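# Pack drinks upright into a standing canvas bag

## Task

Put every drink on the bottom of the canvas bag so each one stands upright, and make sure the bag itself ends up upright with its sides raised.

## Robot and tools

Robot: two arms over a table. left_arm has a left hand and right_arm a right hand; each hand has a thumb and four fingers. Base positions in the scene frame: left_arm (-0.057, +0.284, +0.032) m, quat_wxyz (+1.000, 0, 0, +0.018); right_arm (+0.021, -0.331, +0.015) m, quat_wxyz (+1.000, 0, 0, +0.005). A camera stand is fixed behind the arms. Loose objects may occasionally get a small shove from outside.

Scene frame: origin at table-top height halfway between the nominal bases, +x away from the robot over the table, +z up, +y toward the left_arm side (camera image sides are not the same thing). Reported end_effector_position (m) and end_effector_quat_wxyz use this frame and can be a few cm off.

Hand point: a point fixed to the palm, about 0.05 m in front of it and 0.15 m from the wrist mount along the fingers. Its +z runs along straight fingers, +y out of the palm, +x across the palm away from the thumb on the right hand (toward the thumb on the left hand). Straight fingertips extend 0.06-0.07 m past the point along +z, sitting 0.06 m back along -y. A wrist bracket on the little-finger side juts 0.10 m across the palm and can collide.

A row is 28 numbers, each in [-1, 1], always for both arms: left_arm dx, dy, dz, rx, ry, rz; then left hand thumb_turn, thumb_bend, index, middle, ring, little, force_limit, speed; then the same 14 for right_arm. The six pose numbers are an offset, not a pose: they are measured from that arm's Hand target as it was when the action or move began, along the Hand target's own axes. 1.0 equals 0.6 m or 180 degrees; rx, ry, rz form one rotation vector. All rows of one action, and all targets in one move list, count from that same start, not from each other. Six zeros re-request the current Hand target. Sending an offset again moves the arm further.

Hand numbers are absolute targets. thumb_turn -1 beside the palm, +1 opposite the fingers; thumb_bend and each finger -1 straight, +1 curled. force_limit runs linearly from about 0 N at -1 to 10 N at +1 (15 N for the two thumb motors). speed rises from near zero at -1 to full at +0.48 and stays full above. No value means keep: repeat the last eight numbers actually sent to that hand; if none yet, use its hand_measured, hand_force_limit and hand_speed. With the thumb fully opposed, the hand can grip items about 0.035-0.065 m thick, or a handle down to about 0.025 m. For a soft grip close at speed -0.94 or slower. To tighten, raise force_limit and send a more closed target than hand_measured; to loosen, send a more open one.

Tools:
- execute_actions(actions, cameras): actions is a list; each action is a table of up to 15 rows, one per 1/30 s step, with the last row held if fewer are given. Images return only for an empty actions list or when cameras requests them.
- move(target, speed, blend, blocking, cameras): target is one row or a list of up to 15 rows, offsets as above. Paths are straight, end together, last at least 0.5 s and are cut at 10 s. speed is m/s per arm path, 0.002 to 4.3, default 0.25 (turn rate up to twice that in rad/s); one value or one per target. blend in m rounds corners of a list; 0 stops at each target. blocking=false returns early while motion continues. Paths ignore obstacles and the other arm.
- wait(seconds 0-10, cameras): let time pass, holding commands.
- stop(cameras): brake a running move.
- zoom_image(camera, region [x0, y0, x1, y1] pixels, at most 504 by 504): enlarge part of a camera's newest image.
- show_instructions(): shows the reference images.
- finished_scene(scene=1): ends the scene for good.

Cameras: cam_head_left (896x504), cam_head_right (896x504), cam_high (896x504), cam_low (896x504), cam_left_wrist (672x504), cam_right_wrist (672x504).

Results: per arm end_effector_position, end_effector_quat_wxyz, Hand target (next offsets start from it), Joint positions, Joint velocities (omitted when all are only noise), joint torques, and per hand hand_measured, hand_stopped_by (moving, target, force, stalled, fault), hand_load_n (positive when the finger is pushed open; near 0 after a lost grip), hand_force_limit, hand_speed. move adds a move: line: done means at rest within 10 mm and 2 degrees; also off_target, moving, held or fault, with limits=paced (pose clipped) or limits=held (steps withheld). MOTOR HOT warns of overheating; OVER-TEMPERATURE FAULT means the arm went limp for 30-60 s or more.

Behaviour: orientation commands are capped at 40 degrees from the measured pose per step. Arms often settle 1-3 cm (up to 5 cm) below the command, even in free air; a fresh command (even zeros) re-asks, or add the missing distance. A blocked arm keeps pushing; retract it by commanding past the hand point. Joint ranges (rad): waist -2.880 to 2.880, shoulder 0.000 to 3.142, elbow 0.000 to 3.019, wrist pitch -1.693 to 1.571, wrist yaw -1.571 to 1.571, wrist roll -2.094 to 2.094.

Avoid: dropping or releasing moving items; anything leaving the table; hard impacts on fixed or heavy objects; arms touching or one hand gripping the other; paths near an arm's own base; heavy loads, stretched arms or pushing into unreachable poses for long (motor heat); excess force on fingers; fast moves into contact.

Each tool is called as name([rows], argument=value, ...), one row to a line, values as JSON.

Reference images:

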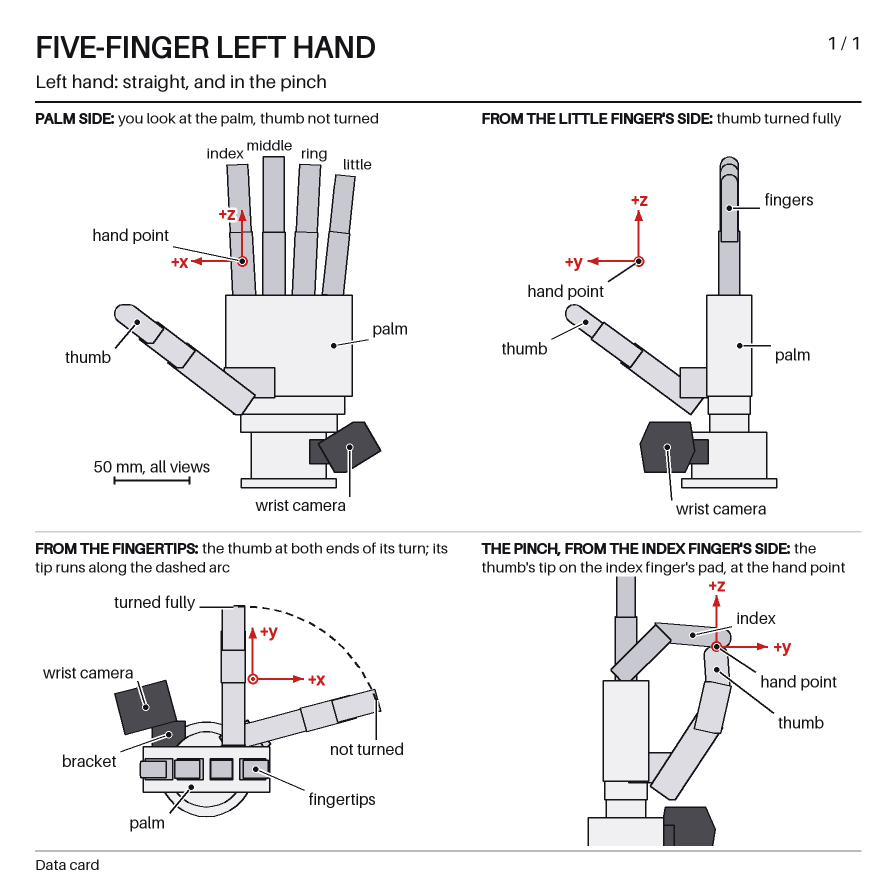

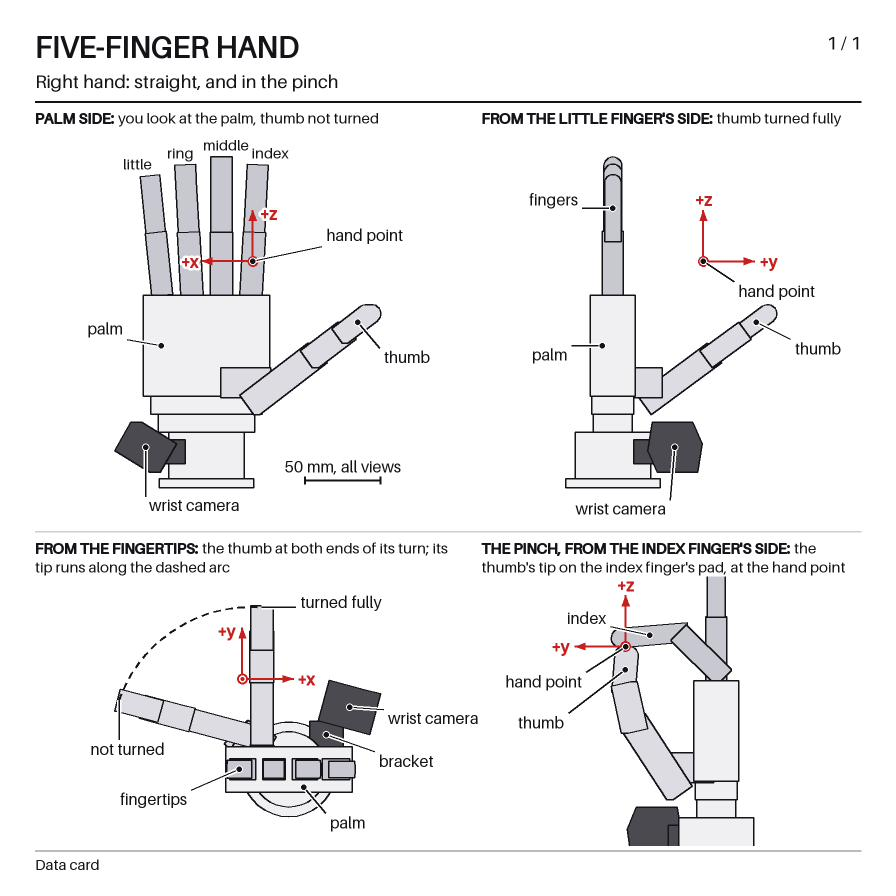

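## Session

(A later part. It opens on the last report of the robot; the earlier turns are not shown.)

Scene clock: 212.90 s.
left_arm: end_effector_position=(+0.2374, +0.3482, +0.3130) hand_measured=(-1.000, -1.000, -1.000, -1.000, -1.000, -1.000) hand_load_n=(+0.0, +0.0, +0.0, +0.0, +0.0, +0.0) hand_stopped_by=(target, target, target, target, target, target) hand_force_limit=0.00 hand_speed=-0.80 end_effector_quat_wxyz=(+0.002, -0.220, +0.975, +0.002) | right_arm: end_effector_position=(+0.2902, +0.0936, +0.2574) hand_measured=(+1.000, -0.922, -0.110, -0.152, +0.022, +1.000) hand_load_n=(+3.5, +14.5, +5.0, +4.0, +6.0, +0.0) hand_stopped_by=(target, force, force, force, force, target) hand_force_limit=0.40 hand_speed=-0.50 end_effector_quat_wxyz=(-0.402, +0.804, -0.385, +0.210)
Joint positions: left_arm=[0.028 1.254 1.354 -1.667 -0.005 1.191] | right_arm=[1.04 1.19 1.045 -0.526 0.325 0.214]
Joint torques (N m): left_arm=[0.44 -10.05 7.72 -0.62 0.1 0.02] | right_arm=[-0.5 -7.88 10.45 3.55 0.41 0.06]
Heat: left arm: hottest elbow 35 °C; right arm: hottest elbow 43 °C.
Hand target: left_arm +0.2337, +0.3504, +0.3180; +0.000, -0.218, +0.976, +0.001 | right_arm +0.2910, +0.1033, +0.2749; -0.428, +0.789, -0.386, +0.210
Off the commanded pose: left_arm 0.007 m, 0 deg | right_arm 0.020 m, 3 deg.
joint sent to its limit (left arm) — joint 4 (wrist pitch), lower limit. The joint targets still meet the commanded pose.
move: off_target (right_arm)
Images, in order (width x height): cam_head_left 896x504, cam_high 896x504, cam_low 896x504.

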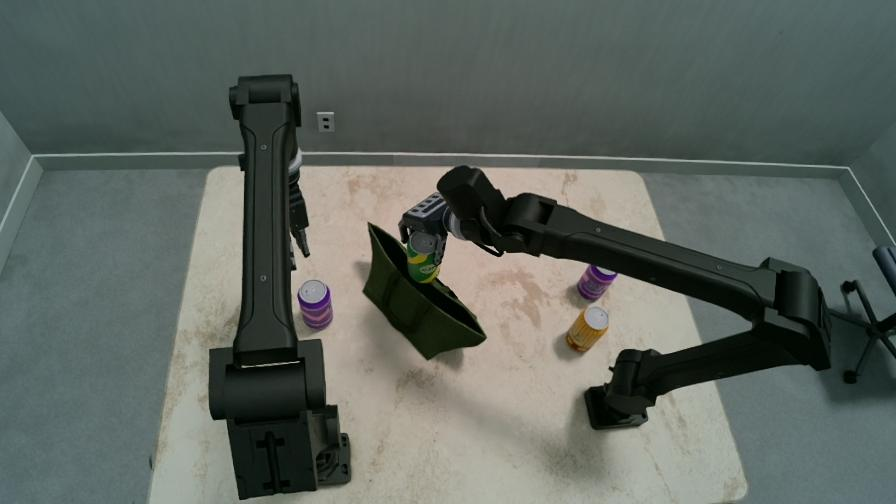

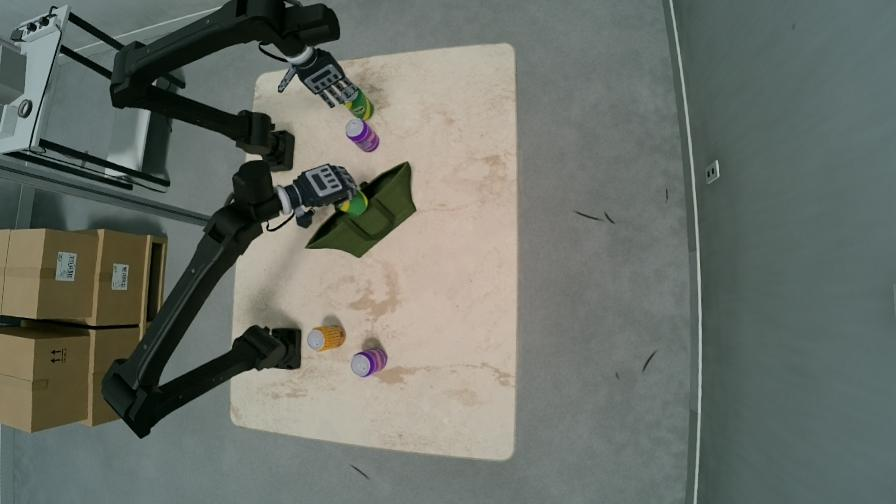

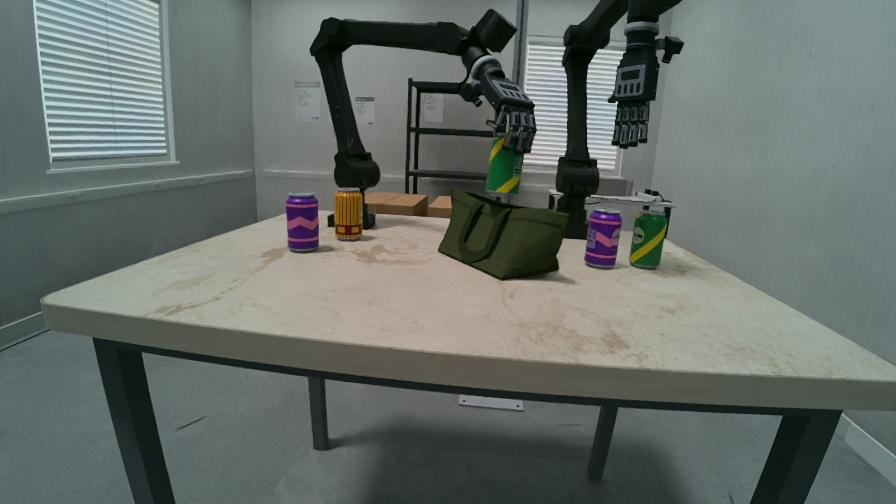

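move([
  [0,0,0,0,0,0,-1,-1,-1,-1,-1,-1,0,-0.8,-0.00997,0,0,0,0,0,1,-0.918,0.25,0.25,0.35,1,0.4,-0.5],
  [0,0,0,0,0,0,-1,-1,-1,-1,-1,-1,0,-0.8,-0.00997,0.0490,0.0317,0,0,0,1,-0.918,0.25,0.25,0.35,1,0.4,-0.5],
], speed=0.06, cameras=["cam_high","cam_head_left","cam_low","cam_right_wrist"])

zoom_image(camera="cam_head_left", region=[350, 160, 510, 370])

zoom_image(camera="cam_high", region=[280, 140, 440, 270])

zoom_image(camera="cam_low", region=[410, 60, 620, 300])

Scene clock: 216.23 s.
left_arm: end_effector_position=(+0.2374, +0.3482, +0.3130) hand_measured=(-1.000, -1.000, -1.000, -1.000, -1.000, -1.000) hand_load_n=(+0.0, +0.0, +0.0, +0.0, -0.5, +0.0) hand_stopped_by=(target, target, target, target, target, target) hand_force_limit=0.00 hand_speed=-0.80 end_effector_quat_wxyz=(+0.002, -0.220, +0.975, +0.002) | right_arm: end_effector_position=(+0.2876, +0.0981, +0.2296) hand_measured=(+1.000, -0.922, -0.110, -0.152, +0.022, +1.000) hand_load_n=(+3.0, +14.5, +5.0, +3.0, +5.5, +0.0) hand_stopped_by=(target, force, force, force, force, target) hand_force_limit=0.40 hand_speed=-0.50 end_effector_quat_wxyz=(-0.408, +0.800, -0.386, +0.212)
Joint positions: left_arm=[0.028 1.254 1.354 -1.667 -0.005 1.191] | right_arm=[1.055 1.204 0.976 -0.43 0.341 0.223]
Joint torques (N m): left_arm=[0.44 -10.17 7.75 -0.61 0.1 0.02] | right_arm=[-0.44 -7.18 9.96 3.48 0.27 0.05]
Heat: left arm: hottest elbow 34 °C; right arm: hottest elbow 43 °C.
Hand target: left_arm +0.2337, +0.3504, +0.3180; +0.000, -0.218, +0.976, +0.001 | right_arm +0.2874, +0.1080, +0.2399; -0.428, +0.789, -0.386, +0.210
Off the commanded pose: left_arm 0.007 m, 0 deg | right_arm 0.014 m, 3 deg.
joint sent to its limit (left arm) — joint 4 (wrist pitch), lower limit. The joint targets still meet the commanded pose.
move: off_target (right_arm)
Images, in order (width x height): cam_head_left 896x504, cam_high 896x504, cam_low 896x504, cam_right_wrist 672x504.

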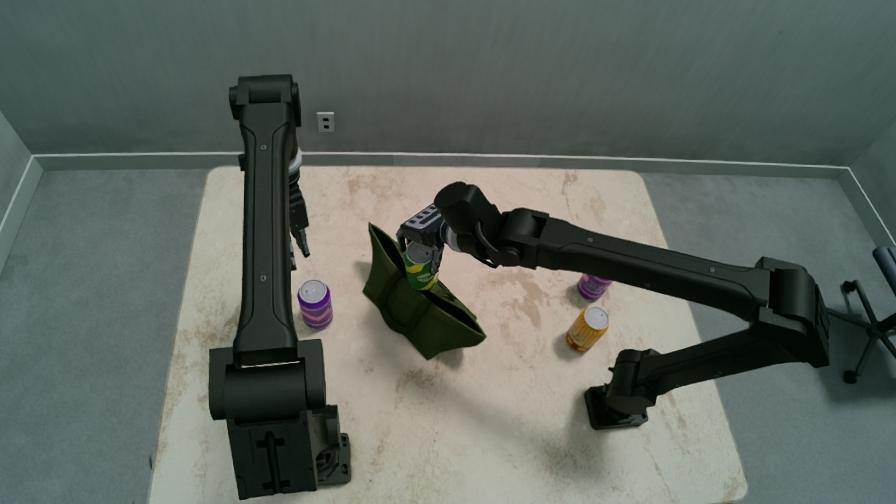

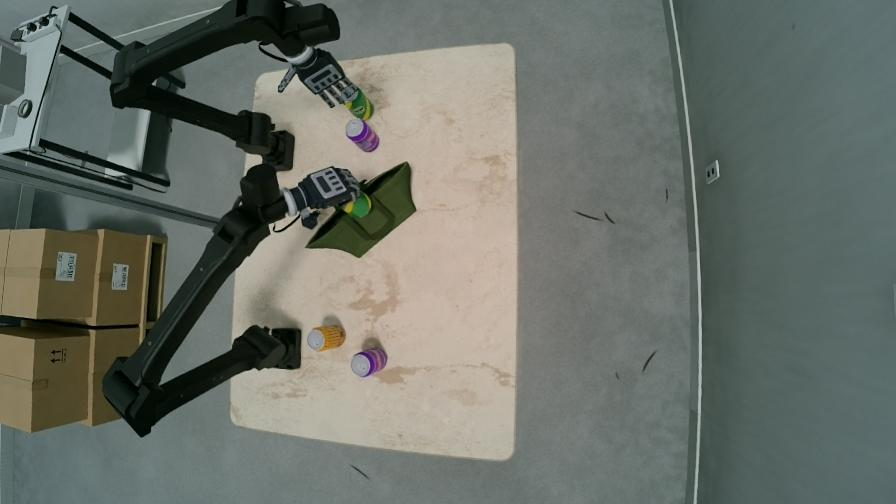

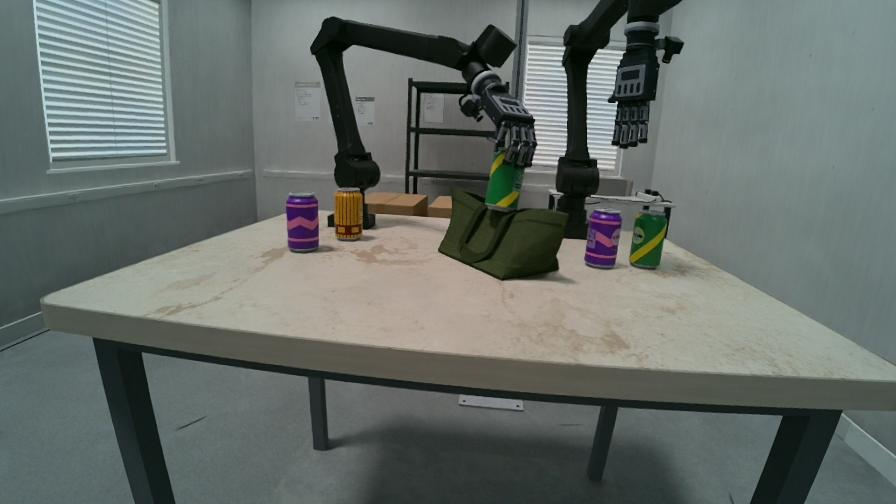

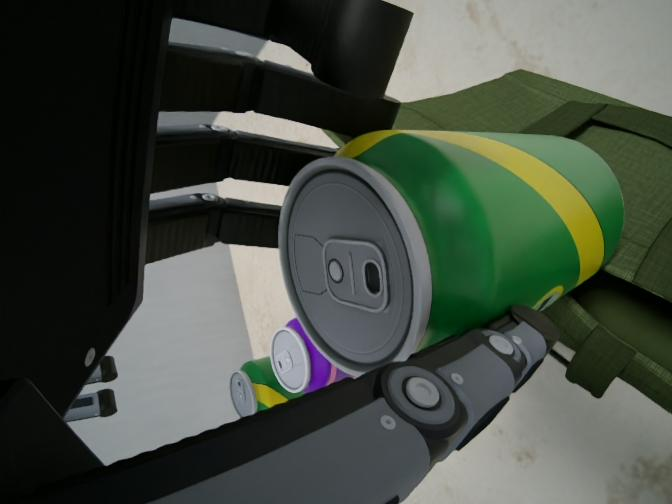

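Scaled by 2.400 from the camera's 896x504 image, which has a finer 1280x720 frame.

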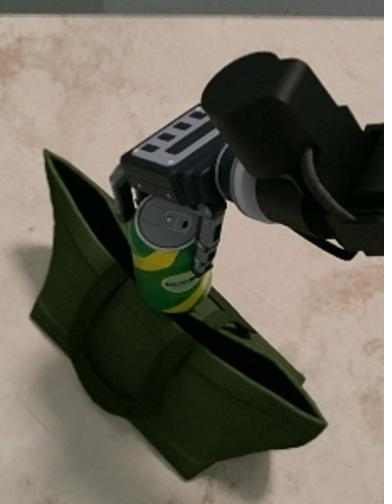

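Scaled by 3.150 from the camera's 896x504 image, which has a finer 1280x720 frame.

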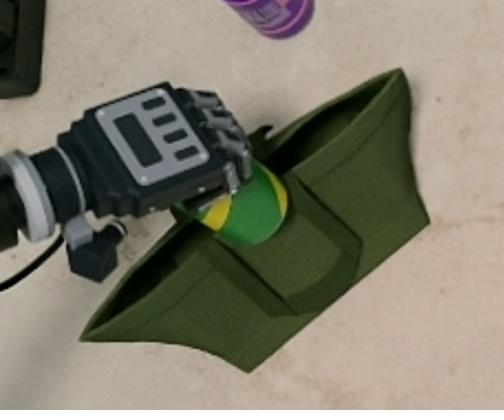

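Scaled by 2.100 from the camera's 896x504 image, which has a finer 1280x720 frame.

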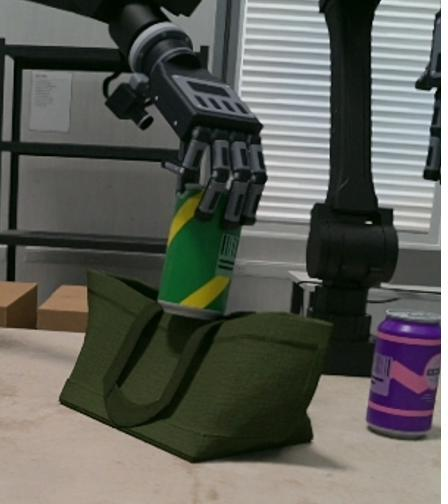

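move(target=[0,0,0,0,0,0,-1,-1,-1,-1,-1,-1,0,-0.8,0,0.042,0.0273,0,0,0,1,-0.918,0.25,0.25,0.35,1,0.4,-0.5], speed=0.05, cameras=["cam_high","cam_head_left","cam_low","cam_right_wrist"])

zoom_image(camera="cam_head_left", region=[350, 160, 510, 370])

zoom_image(camera="cam_low", region=[410, 60, 620, 300])

Scene clock: 218.27 s.
left_arm: end_effector_position=(+0.2374, +0.3482, +0.3130) hand_measured=(-1.000, -1.000, -1.000, -1.000, -1.000, -1.000) hand_load_n=(+0.0, -0.5, +0.0, +0.0, +0.0, +0.0) hand_stopped_by=(target, target, target, target, target, target) hand_force_limit=0.00 hand_speed=-0.80 end_effector_quat_wxyz=(+0.002, -0.220, +0.975, +0.002) | right_arm: end_effector_position=(+0.2869, +0.0968, +0.1953) hand_measured=(+1.000, -0.922, -0.110, -0.152, +0.022, +1.000) hand_load_n=(+3.5, +14.0, +5.5, +3.0, +5.5, +0.0) hand_stopped_by=(target, force, force, force, force, target) hand_force_limit=0.40 hand_speed=-0.50 end_effector_quat_wxyz=(-0.404, +0.802, -0.386, +0.212)
Joint positions: left_arm=[0.028 1.254 1.354 -1.667 -0.005 1.191] | right_arm=[1.055 1.232 0.91 -0.346 0.341 0.223]
Joint torques (N m): left_arm=[0.38 -10.11 7.72 -0.64 0.1 0.02] | right_arm=[-0.5 -7.71 9.96 3.56 0.26 0.05]
Heat: left arm: hottest elbow 34 °C; right arm: hottest elbow 43 °C.
Hand target: left_arm +0.2337, +0.3504, +0.3180; +0.000, -0.218, +0.976, +0.001 | right_arm +0.2874, +0.1079, +0.2099; -0.428, +0.789, -0.387, +0.210
Off the commanded pose: left_arm 0.007 m, 0 deg | right_arm 0.018 m, 3 deg.
joint sent to its limit (left arm) — joint 4 (wrist pitch), lower limit. The joint targets still meet the commanded pose.
move: off_target (right_arm)
Images, in order (width x height): cam_head_left 896x504, cam_high 896x504, cam_low 896x504, cam_right_wrist 672x504.

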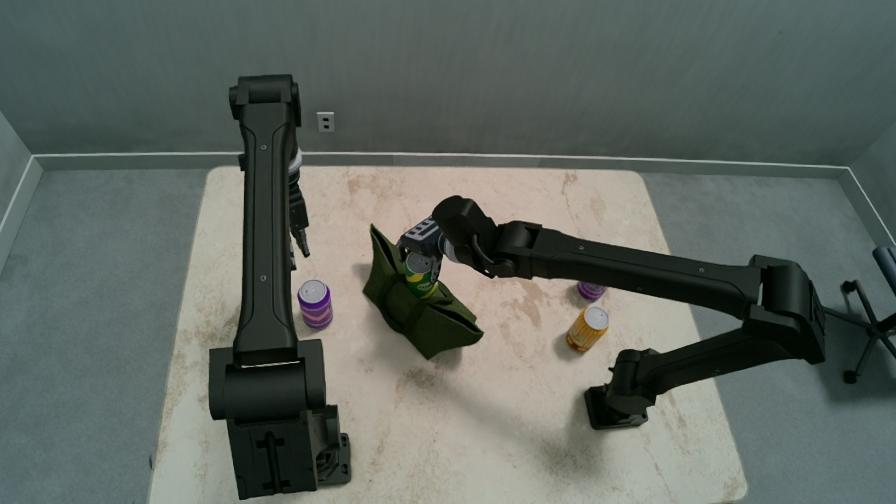

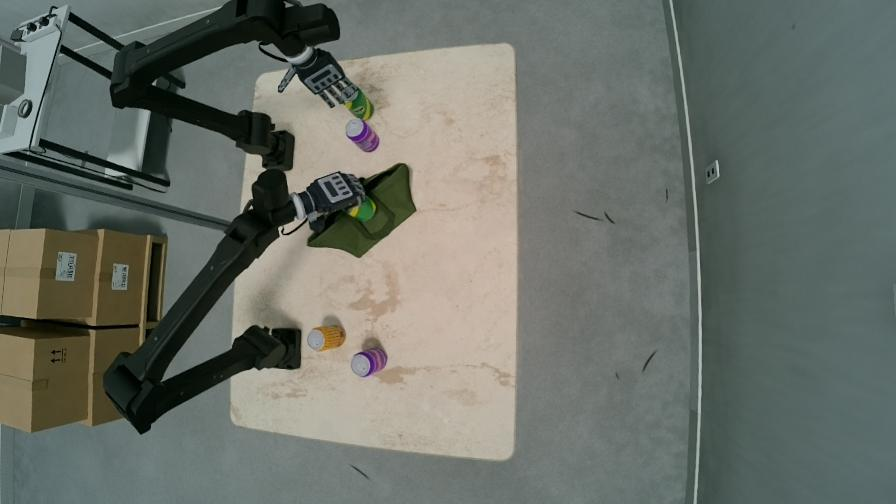

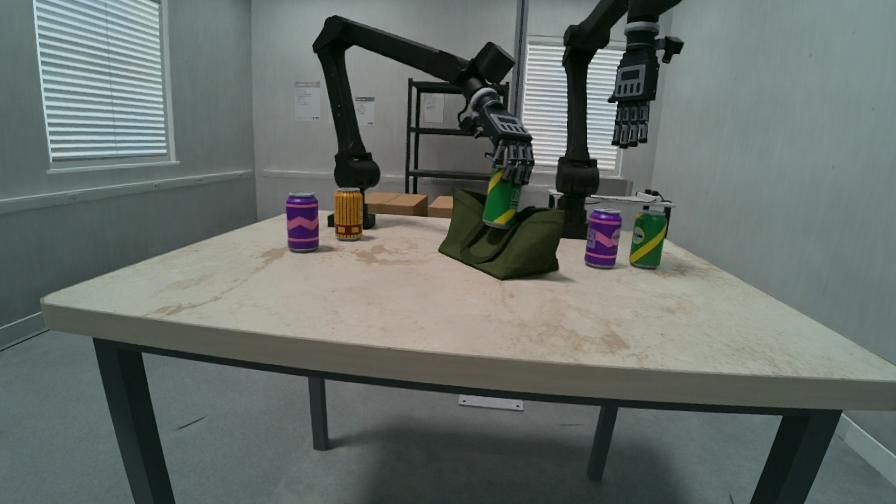

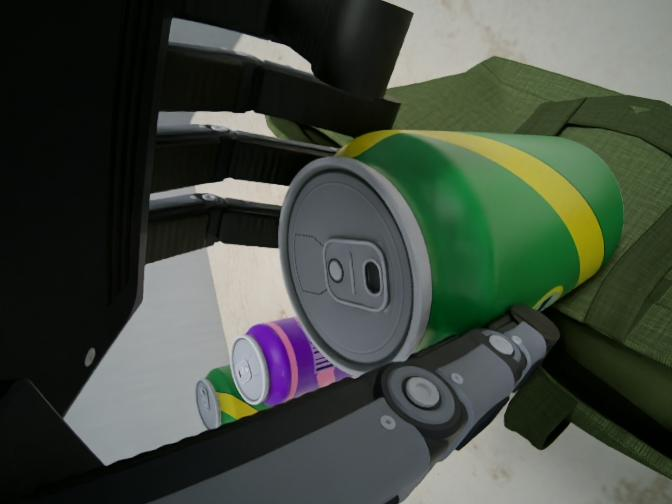

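Scaled by 2.400 from the camera's 896x504 image, which has a finer 1280x720 frame.

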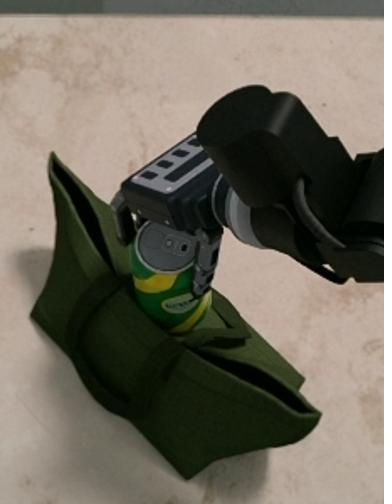

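Scaled by 2.100 from the camera's 896x504 image, which has a finer 1280x720 frame.

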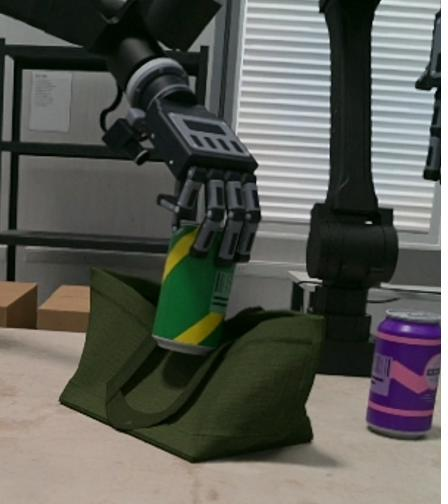

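move([
  [0,0,0,0,0,0,-1,-1,-1,-1,-1,-1,0,-0.8,0,-0.2377,-0.1544,0,0,0,1,-0.918,0.25,0.25,0.35,1,0.4,-0.5],
  [0,0,0,0,0,0,-1,-1,-1,-1,-1,-1,0,-0.8,0.2062,-0.2195,-0.1823,0,0,0,1,-0.918,0.25,0.25,0.35,1,0.4,-0.5],
], speed=0.12, blend=0.03, cameras=["cam_high","cam_head_left","cam_low","cam_right_wrist"])

zoom_image(camera="cam_high", region=[280, 140, 440, 270])

Scene clock: 231.03 s.
left_arm: end_effector_position=(+0.2374, +0.3482, +0.3130) hand_measured=(-1.000, -1.000, -1.000, -1.000, -1.000, -1.000) hand_load_n=(-0.5, +0.0, +0.0, +0.0, +0.0, +0.0) hand_stopped_by=(target, target, target, target, target, target) hand_force_limit=0.00 hand_speed=-0.80 end_effector_quat_wxyz=(+0.002, -0.220, +0.975, +0.002) | right_arm: end_effector_position=(+0.3468, +0.0008, +0.3477) hand_measured=(+1.000, -0.922, -0.110, -0.152, +0.022, +1.000) hand_load_n=(+3.0, +14.0, +6.0, +3.0, +5.0, +0.0) hand_stopped_by=(target, force, force, force, force, target) hand_force_limit=0.40 hand_speed=-0.50 end_effector_quat_wxyz=(-0.402, +0.803, -0.393, +0.199)
Joint positions: left_arm=[0.028 1.254 1.354 -1.667 -0.005 1.191] | right_arm=[0.747 1.082 1.2 -0.76 0.079 0.055]
Joint torques (N m): left_arm=[0.44 -10.11 7.73 -0.62 0.1 0.02] | right_arm=[-1.61 -7.94 12.41 2.1 -0.05 -0.11]
Heat: left arm: hottest elbow 34 °C; right arm: hottest elbow 42 °C.
Hand target: left_arm +0.2337, +0.3504, +0.3180; +0.000, -0.218, +0.976, +0.001 | right_arm +0.3474, -0.0020, +0.3799; -0.428, +0.789, -0.387, +0.210
Off the commanded pose: left_arm 0.007 m, 0 deg | right_arm 0.032 m, 4 deg.
joint sent to its limit (left arm) — joint 4 (wrist pitch), lower limit. The joint targets still meet the commanded pose.
move: off_target (right_arm)
Images, in order (width x height): cam_head_left 896x504, cam_high 896x504, cam_low 896x504, cam_right_wrist 672x504.

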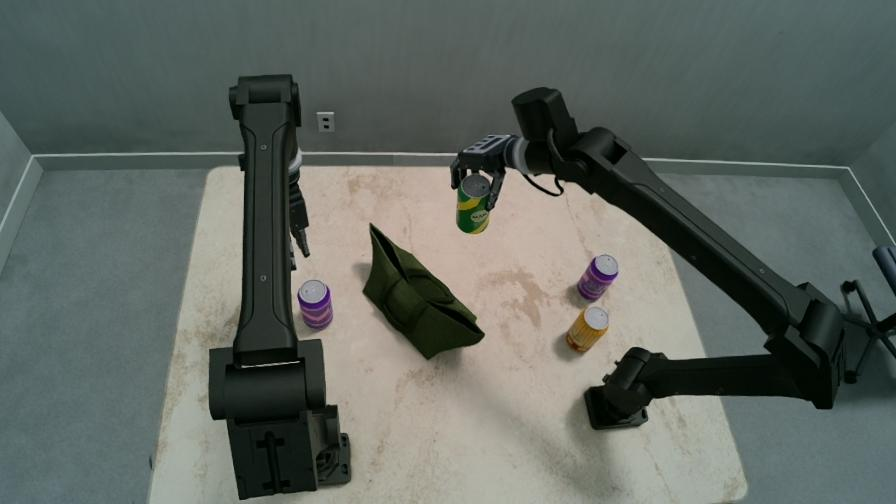

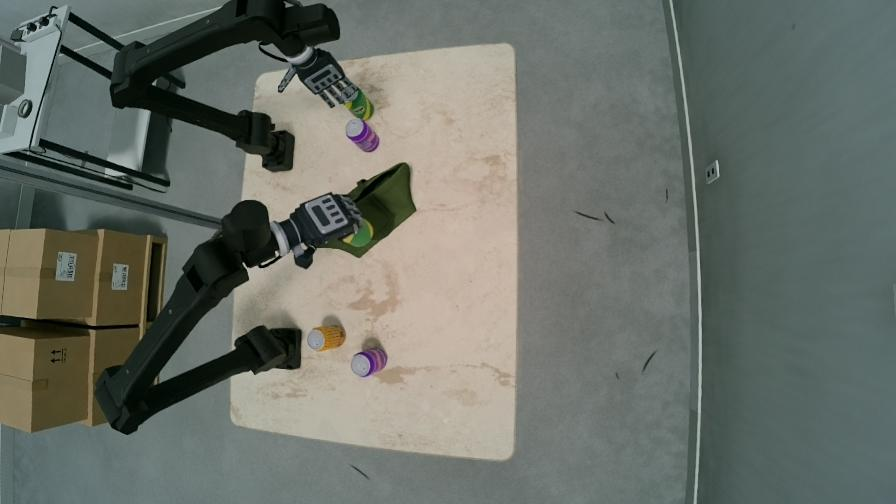

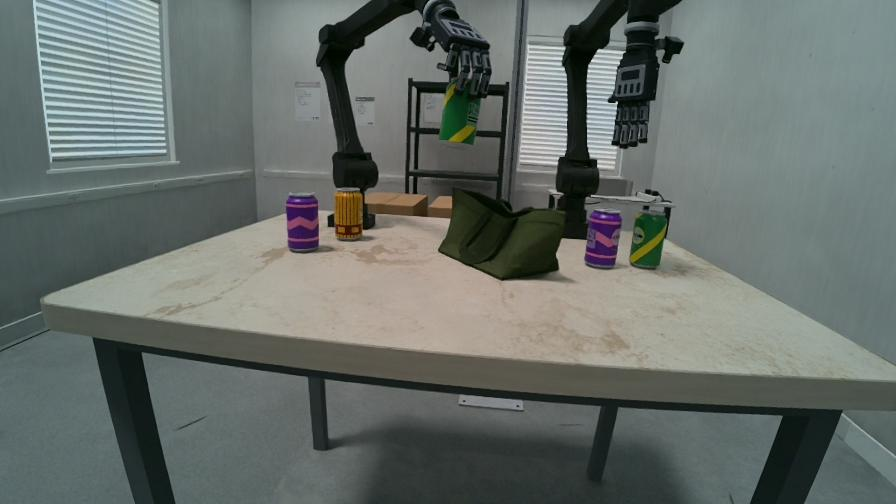

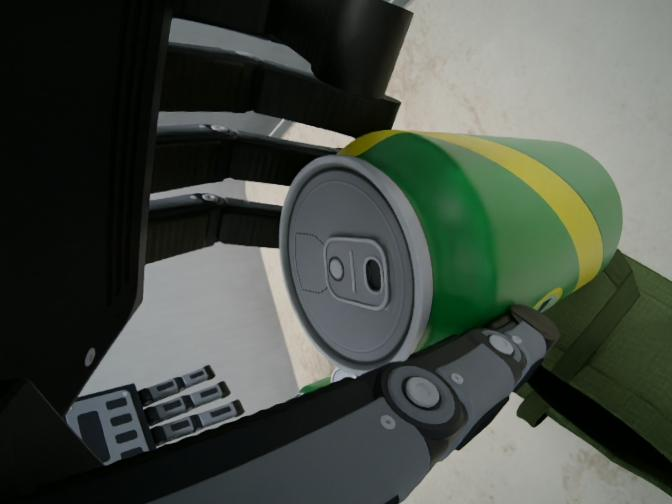

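Scaled by 3.150 from the camera's 896x504 image, which has a finer 1280x720 frame.

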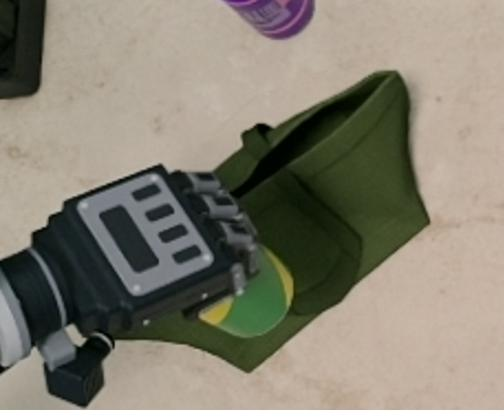

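zoom_image(camera="cam_head_left", region=[350, 200, 510, 370])

zoom_image(camera="cam_low", region=[420, 160, 590, 300])

Scaled by 2.965 from the camera's 896x504 image, which has a finer 1280x720 frame.

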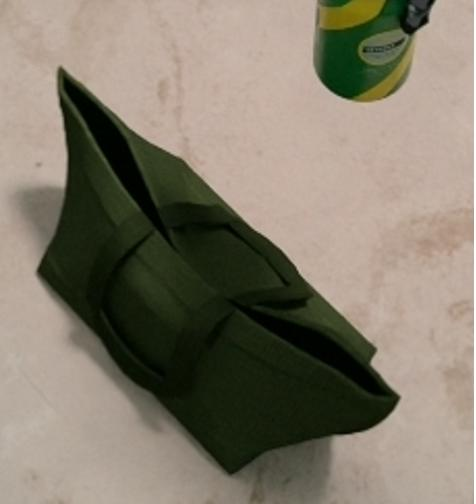

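Scaled by 2.965 from the camera's 896x504 image, which has a finer 1280x720 frame.

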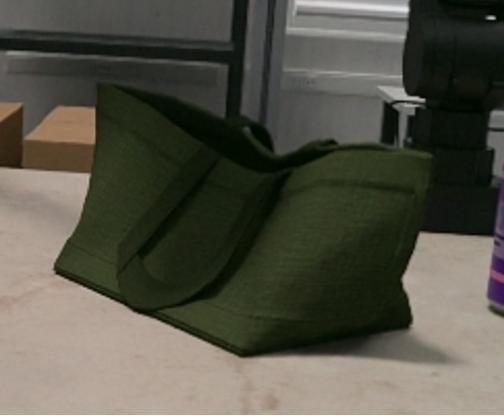

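move(target=[0.0597,-0.3318,0.0967,0.1106,-0.0122,-0.0694,-1,-1,-1,-1,-1,-1,0,-0.8,0.1317,0.0557,-0.0857,0,0,0,1,-0.918,0.25,0.25,0.35,1,0.4,-0.5], speed=0.15, cameras=["all"])

zoom_image(camera="cam_high", region=[280, 140, 440, 270])

Scene clock: 236.07 s.
left_arm: end_effector_position=(+0.2832, +0.1591, +0.2634) hand_measured=(-1.000, -1.000, -1.000, -1.000, -1.000, -1.000) hand_load_n=(+0.0, +0.0, +0.0, +0.0, +0.0, +0.0) hand_stopped_by=(target, target, target, target, target, target) hand_force_limit=0.00 hand_speed=-0.80 end_effector_quat_wxyz=(+0.055, -0.316, +0.933, -0.163) | right_arm: end_effector_position=(+0.3507, -0.0970, +0.3650) hand_measured=(+1.000, -0.922, -0.110, -0.152, +0.022, +1.000) hand_load_n=(+3.0, +14.0, +6.0, +3.0, +4.5, +0.0) hand_stopped_by=(target, force, force, force, force, target) hand_force_limit=0.40 hand_speed=-0.50 end_effector_quat_wxyz=(-0.415, +0.797, -0.391, +0.200)
Joint positions: left_arm=[-0.304 1.259 1.244 -1.276 0.206 0.621] | right_arm=[0.478 0.932 1.14 -0.83 -0.146 -0.095]
Joint torques (N m): left_arm=[-0.79 -9.23 7.71 1.05 0.08 -0.31] | right_arm=[-1.79 -5.36 10.33 2.14 -0.22 -0.09]
Heat: left arm: hottest elbow 34 °C; right arm: hottest elbow 41 °C.
Hand target: left_arm +0.2860, +0.1551, +0.2596; +0.056, -0.319, +0.932, -0.164 | right_arm +0.3474, -0.1020, +0.3799; -0.428, +0.789, -0.387, +0.210
Off the commanded pose: left_arm 0.006 m, 0 deg | right_arm 0.016 m, 2 deg.
move: off_target (right_arm)

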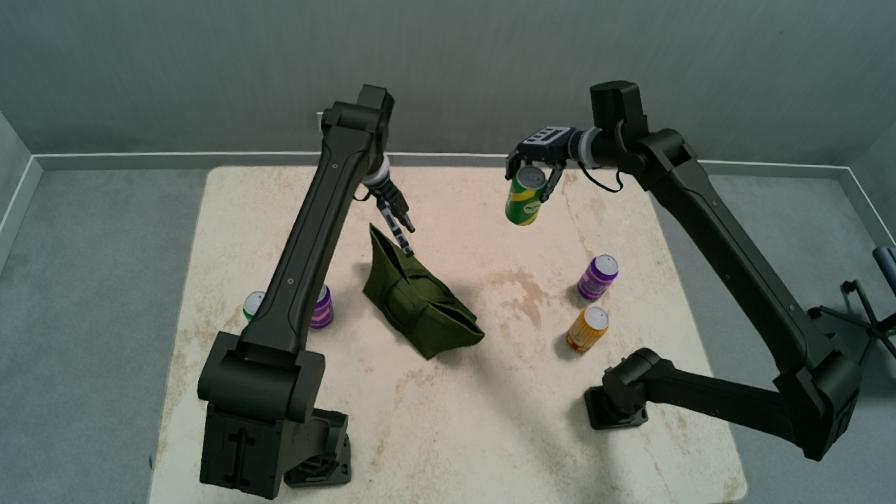

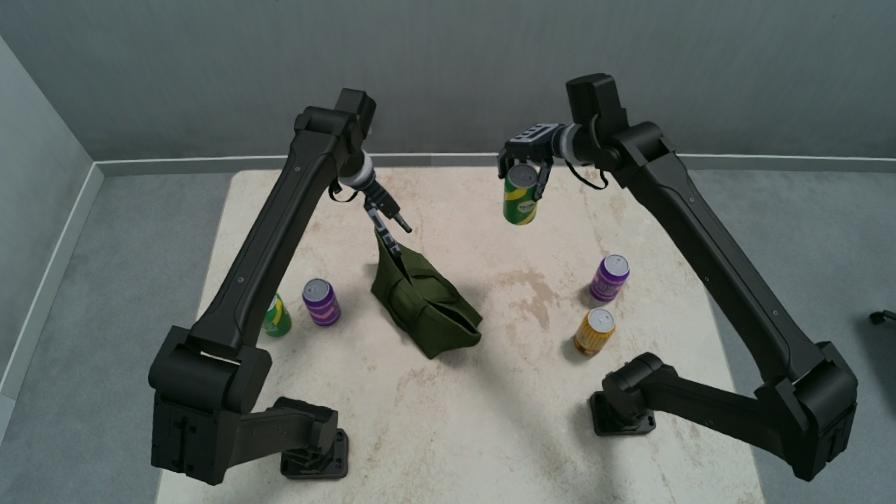

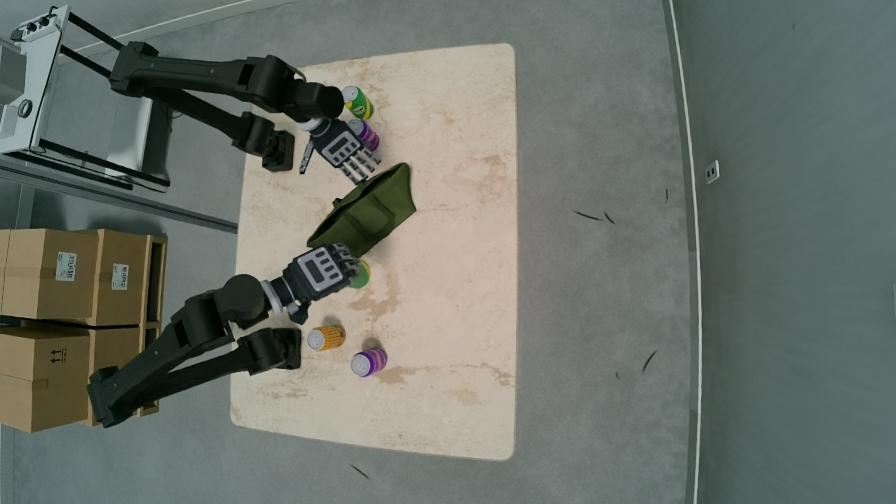

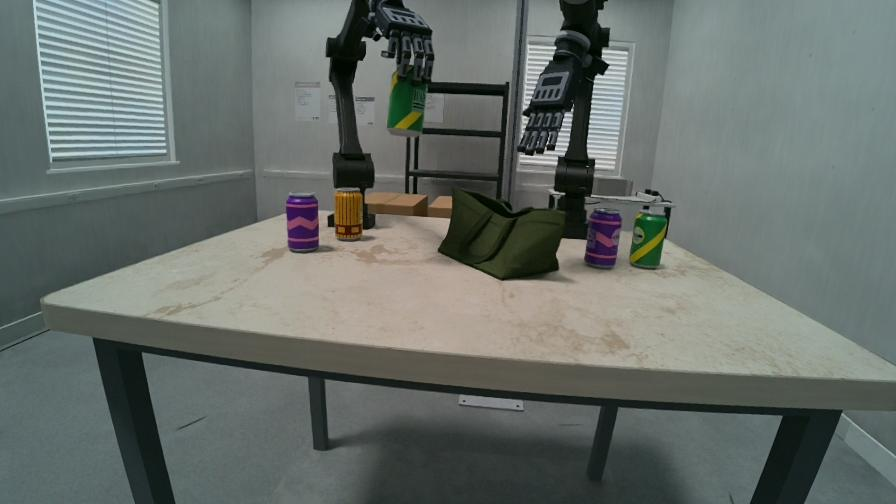

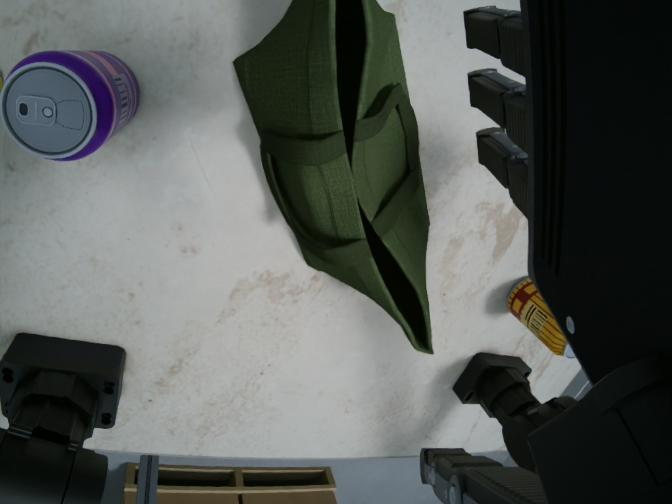

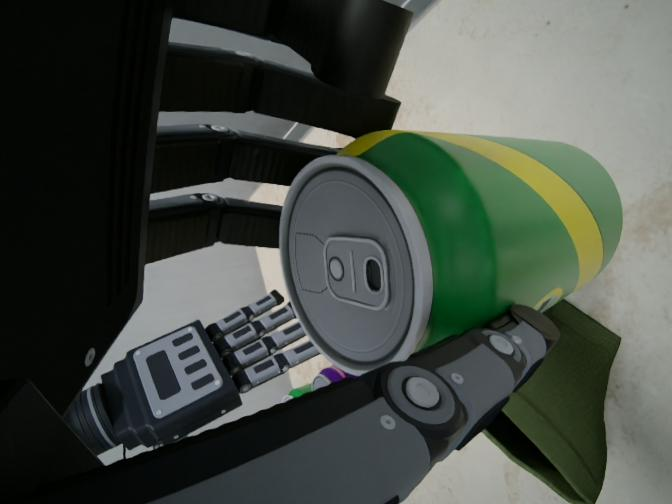

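Scaled by 3.150 from the camera's 896x504 image, which has a finer 1280x720 frame.

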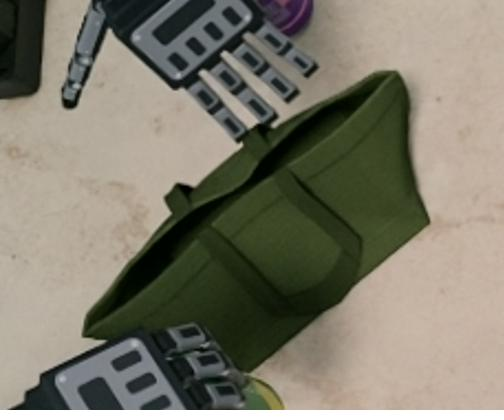

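zoom_image(camera="cam_left_wrist", region=[200, 0, 540, 370])

Scaled by 1.362 from the camera's 672x504 image, which has a finer 960x720 frame.

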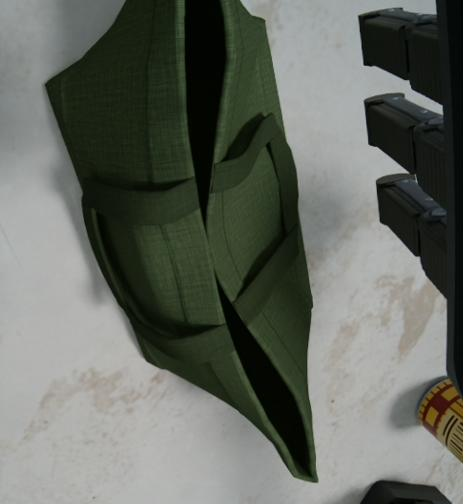

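move(target=[-0.1328,0.0621,0.0372,0,0.0228,0.0627,-1,-1,-1,-1,1,1,0,0,0,0,0,0,0,0,1,-0.918,0.25,0.25,0.35,1,0.4,-0.5], speed=0.12, cameras=["cam_left_wrist","cam_high","cam_head_left","cam_low"])

zoom_image(camera="cam_low", region=[420, 100, 620, 300])

zoom_image(camera="cam_high", region=[280, 100, 440, 270])

Scene clock: 246.03 s.
left_arm: end_effector_position=(+0.3200, +0.2241, +0.2173) hand_measured=(-1.000, -1.000, -1.000, -1.000, +1.000, +1.000) hand_load_n=(+0.0, +0.0, +0.0, +0.0, +0.5, +0.5) hand_stopped_by=(target, target, target, target, target, target) hand_force_limit=0.00 hand_speed=0.00 end_effector_quat_wxyz=(+0.025, -0.226, +0.960, -0.163) | right_arm: end_effector_position=(+0.3507, -0.0970, +0.3650) hand_measured=(+1.000, -0.922, -0.110, -0.152, +0.022, +1.000) hand_load_n=(+3.0, +14.0, +6.0, +3.0, +5.0, +0.0) hand_stopped_by=(target, force, force, force, force, target) hand_force_limit=0.40 hand_speed=-0.50 end_effector_quat_wxyz=(-0.415, +0.797, -0.391, +0.200)
Joint positions: left_arm=[-0.13 1.386 1.244 -1.272 0.294 0.993] | right_arm=[0.478 0.932 1.14 -0.83 -0.146 -0.096]
Joint torques (N m): left_arm=[0.26 -11.11 9.77 0.28 0.38 0.06] | right_arm=[-1.79 -5.42 10.32 2.15 -0.22 -0.09]
Heat: left arm: hottest elbow 34 °C; right arm: hottest elbow 41 °C.
Hand target: left_arm +0.3322, +0.2256, +0.2260; +0.039, -0.220, +0.960, -0.169 | right_arm +0.3474, -0.1020, +0.3799; -0.428, +0.789, -0.386, +0.210
Off the commanded pose: left_arm 0.015 m, 2 deg | right_arm 0.016 m, 2 deg.
move: off_target (left_arm, right_arm)
Images, in order (width x height): cam_head_left 896x504, cam_high 896x504, cam_low 896x504, cam_left_wrist 672x504.

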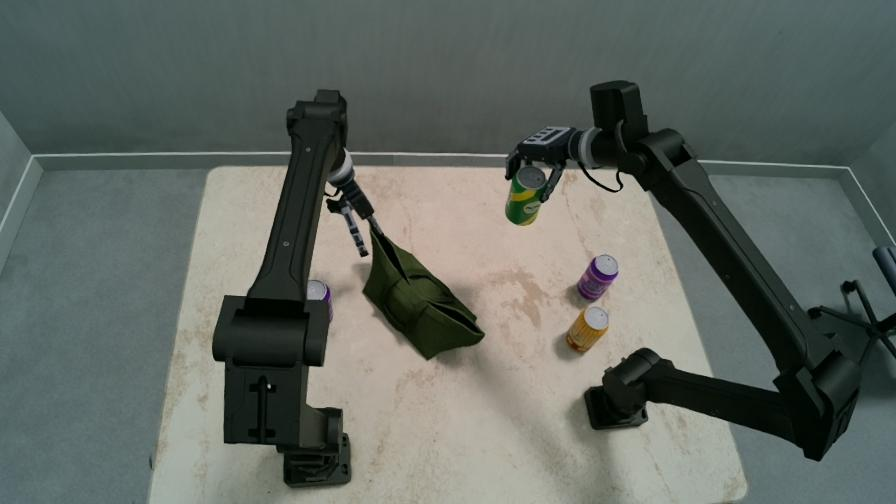

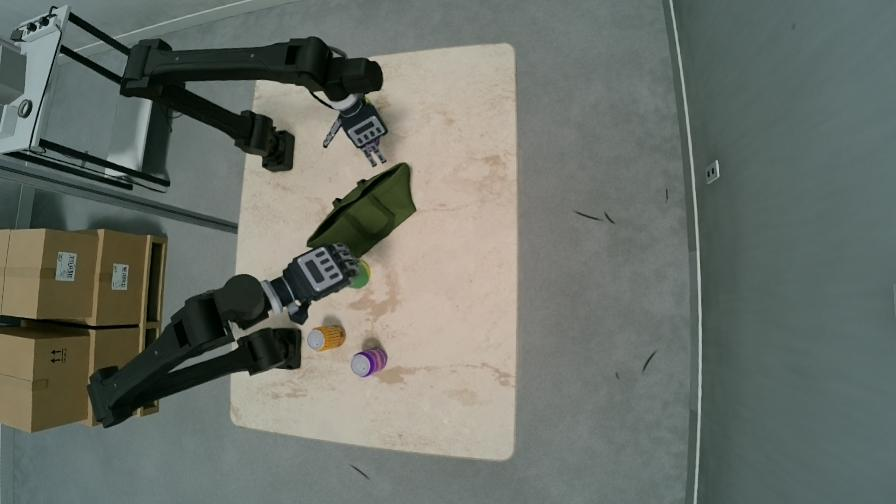

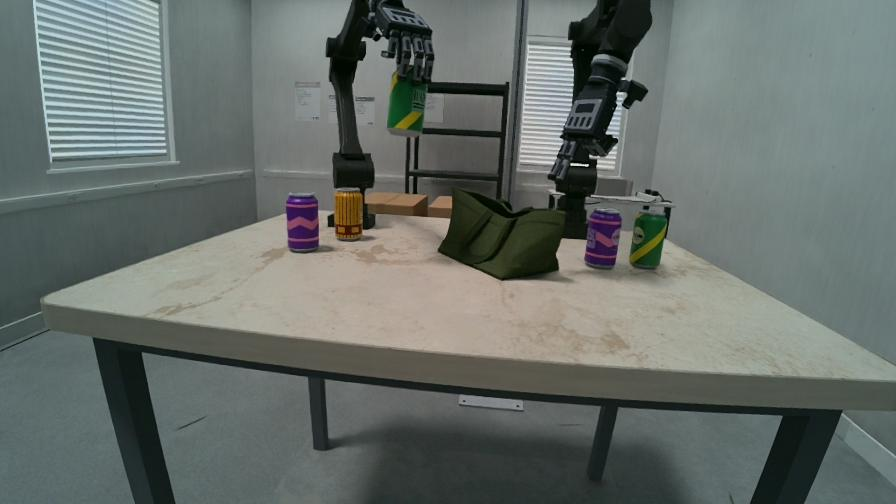

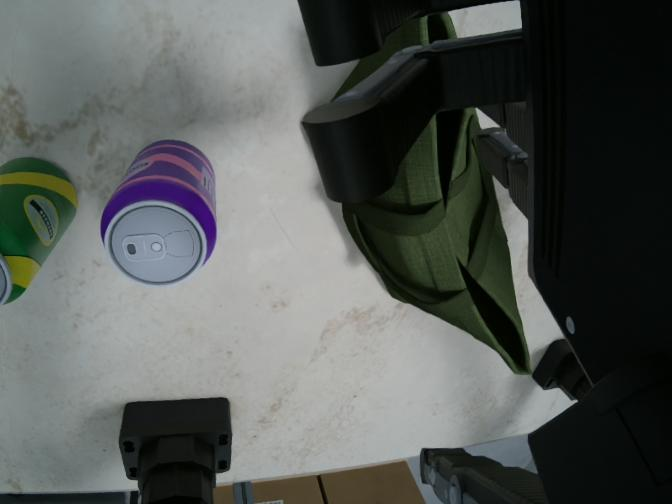

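Scaled by 2.520 from the camera's 896x504 image, which has a finer 1280x720 frame.

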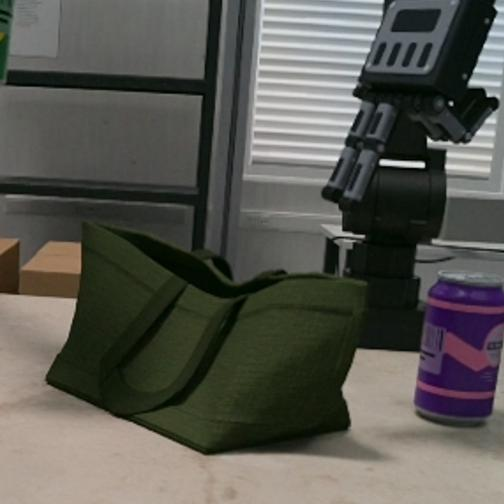

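Scaled by 2.965 from the camera's 896x504 image, which has a finer 1280x720 frame.

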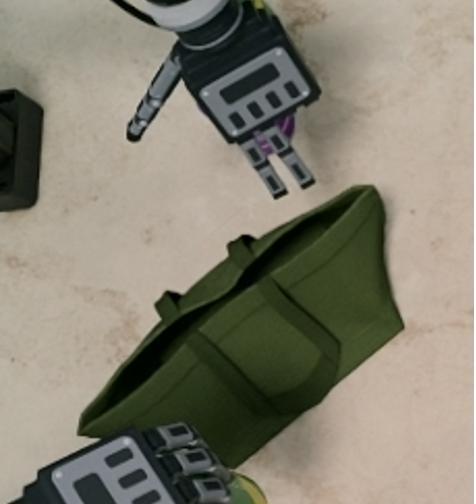

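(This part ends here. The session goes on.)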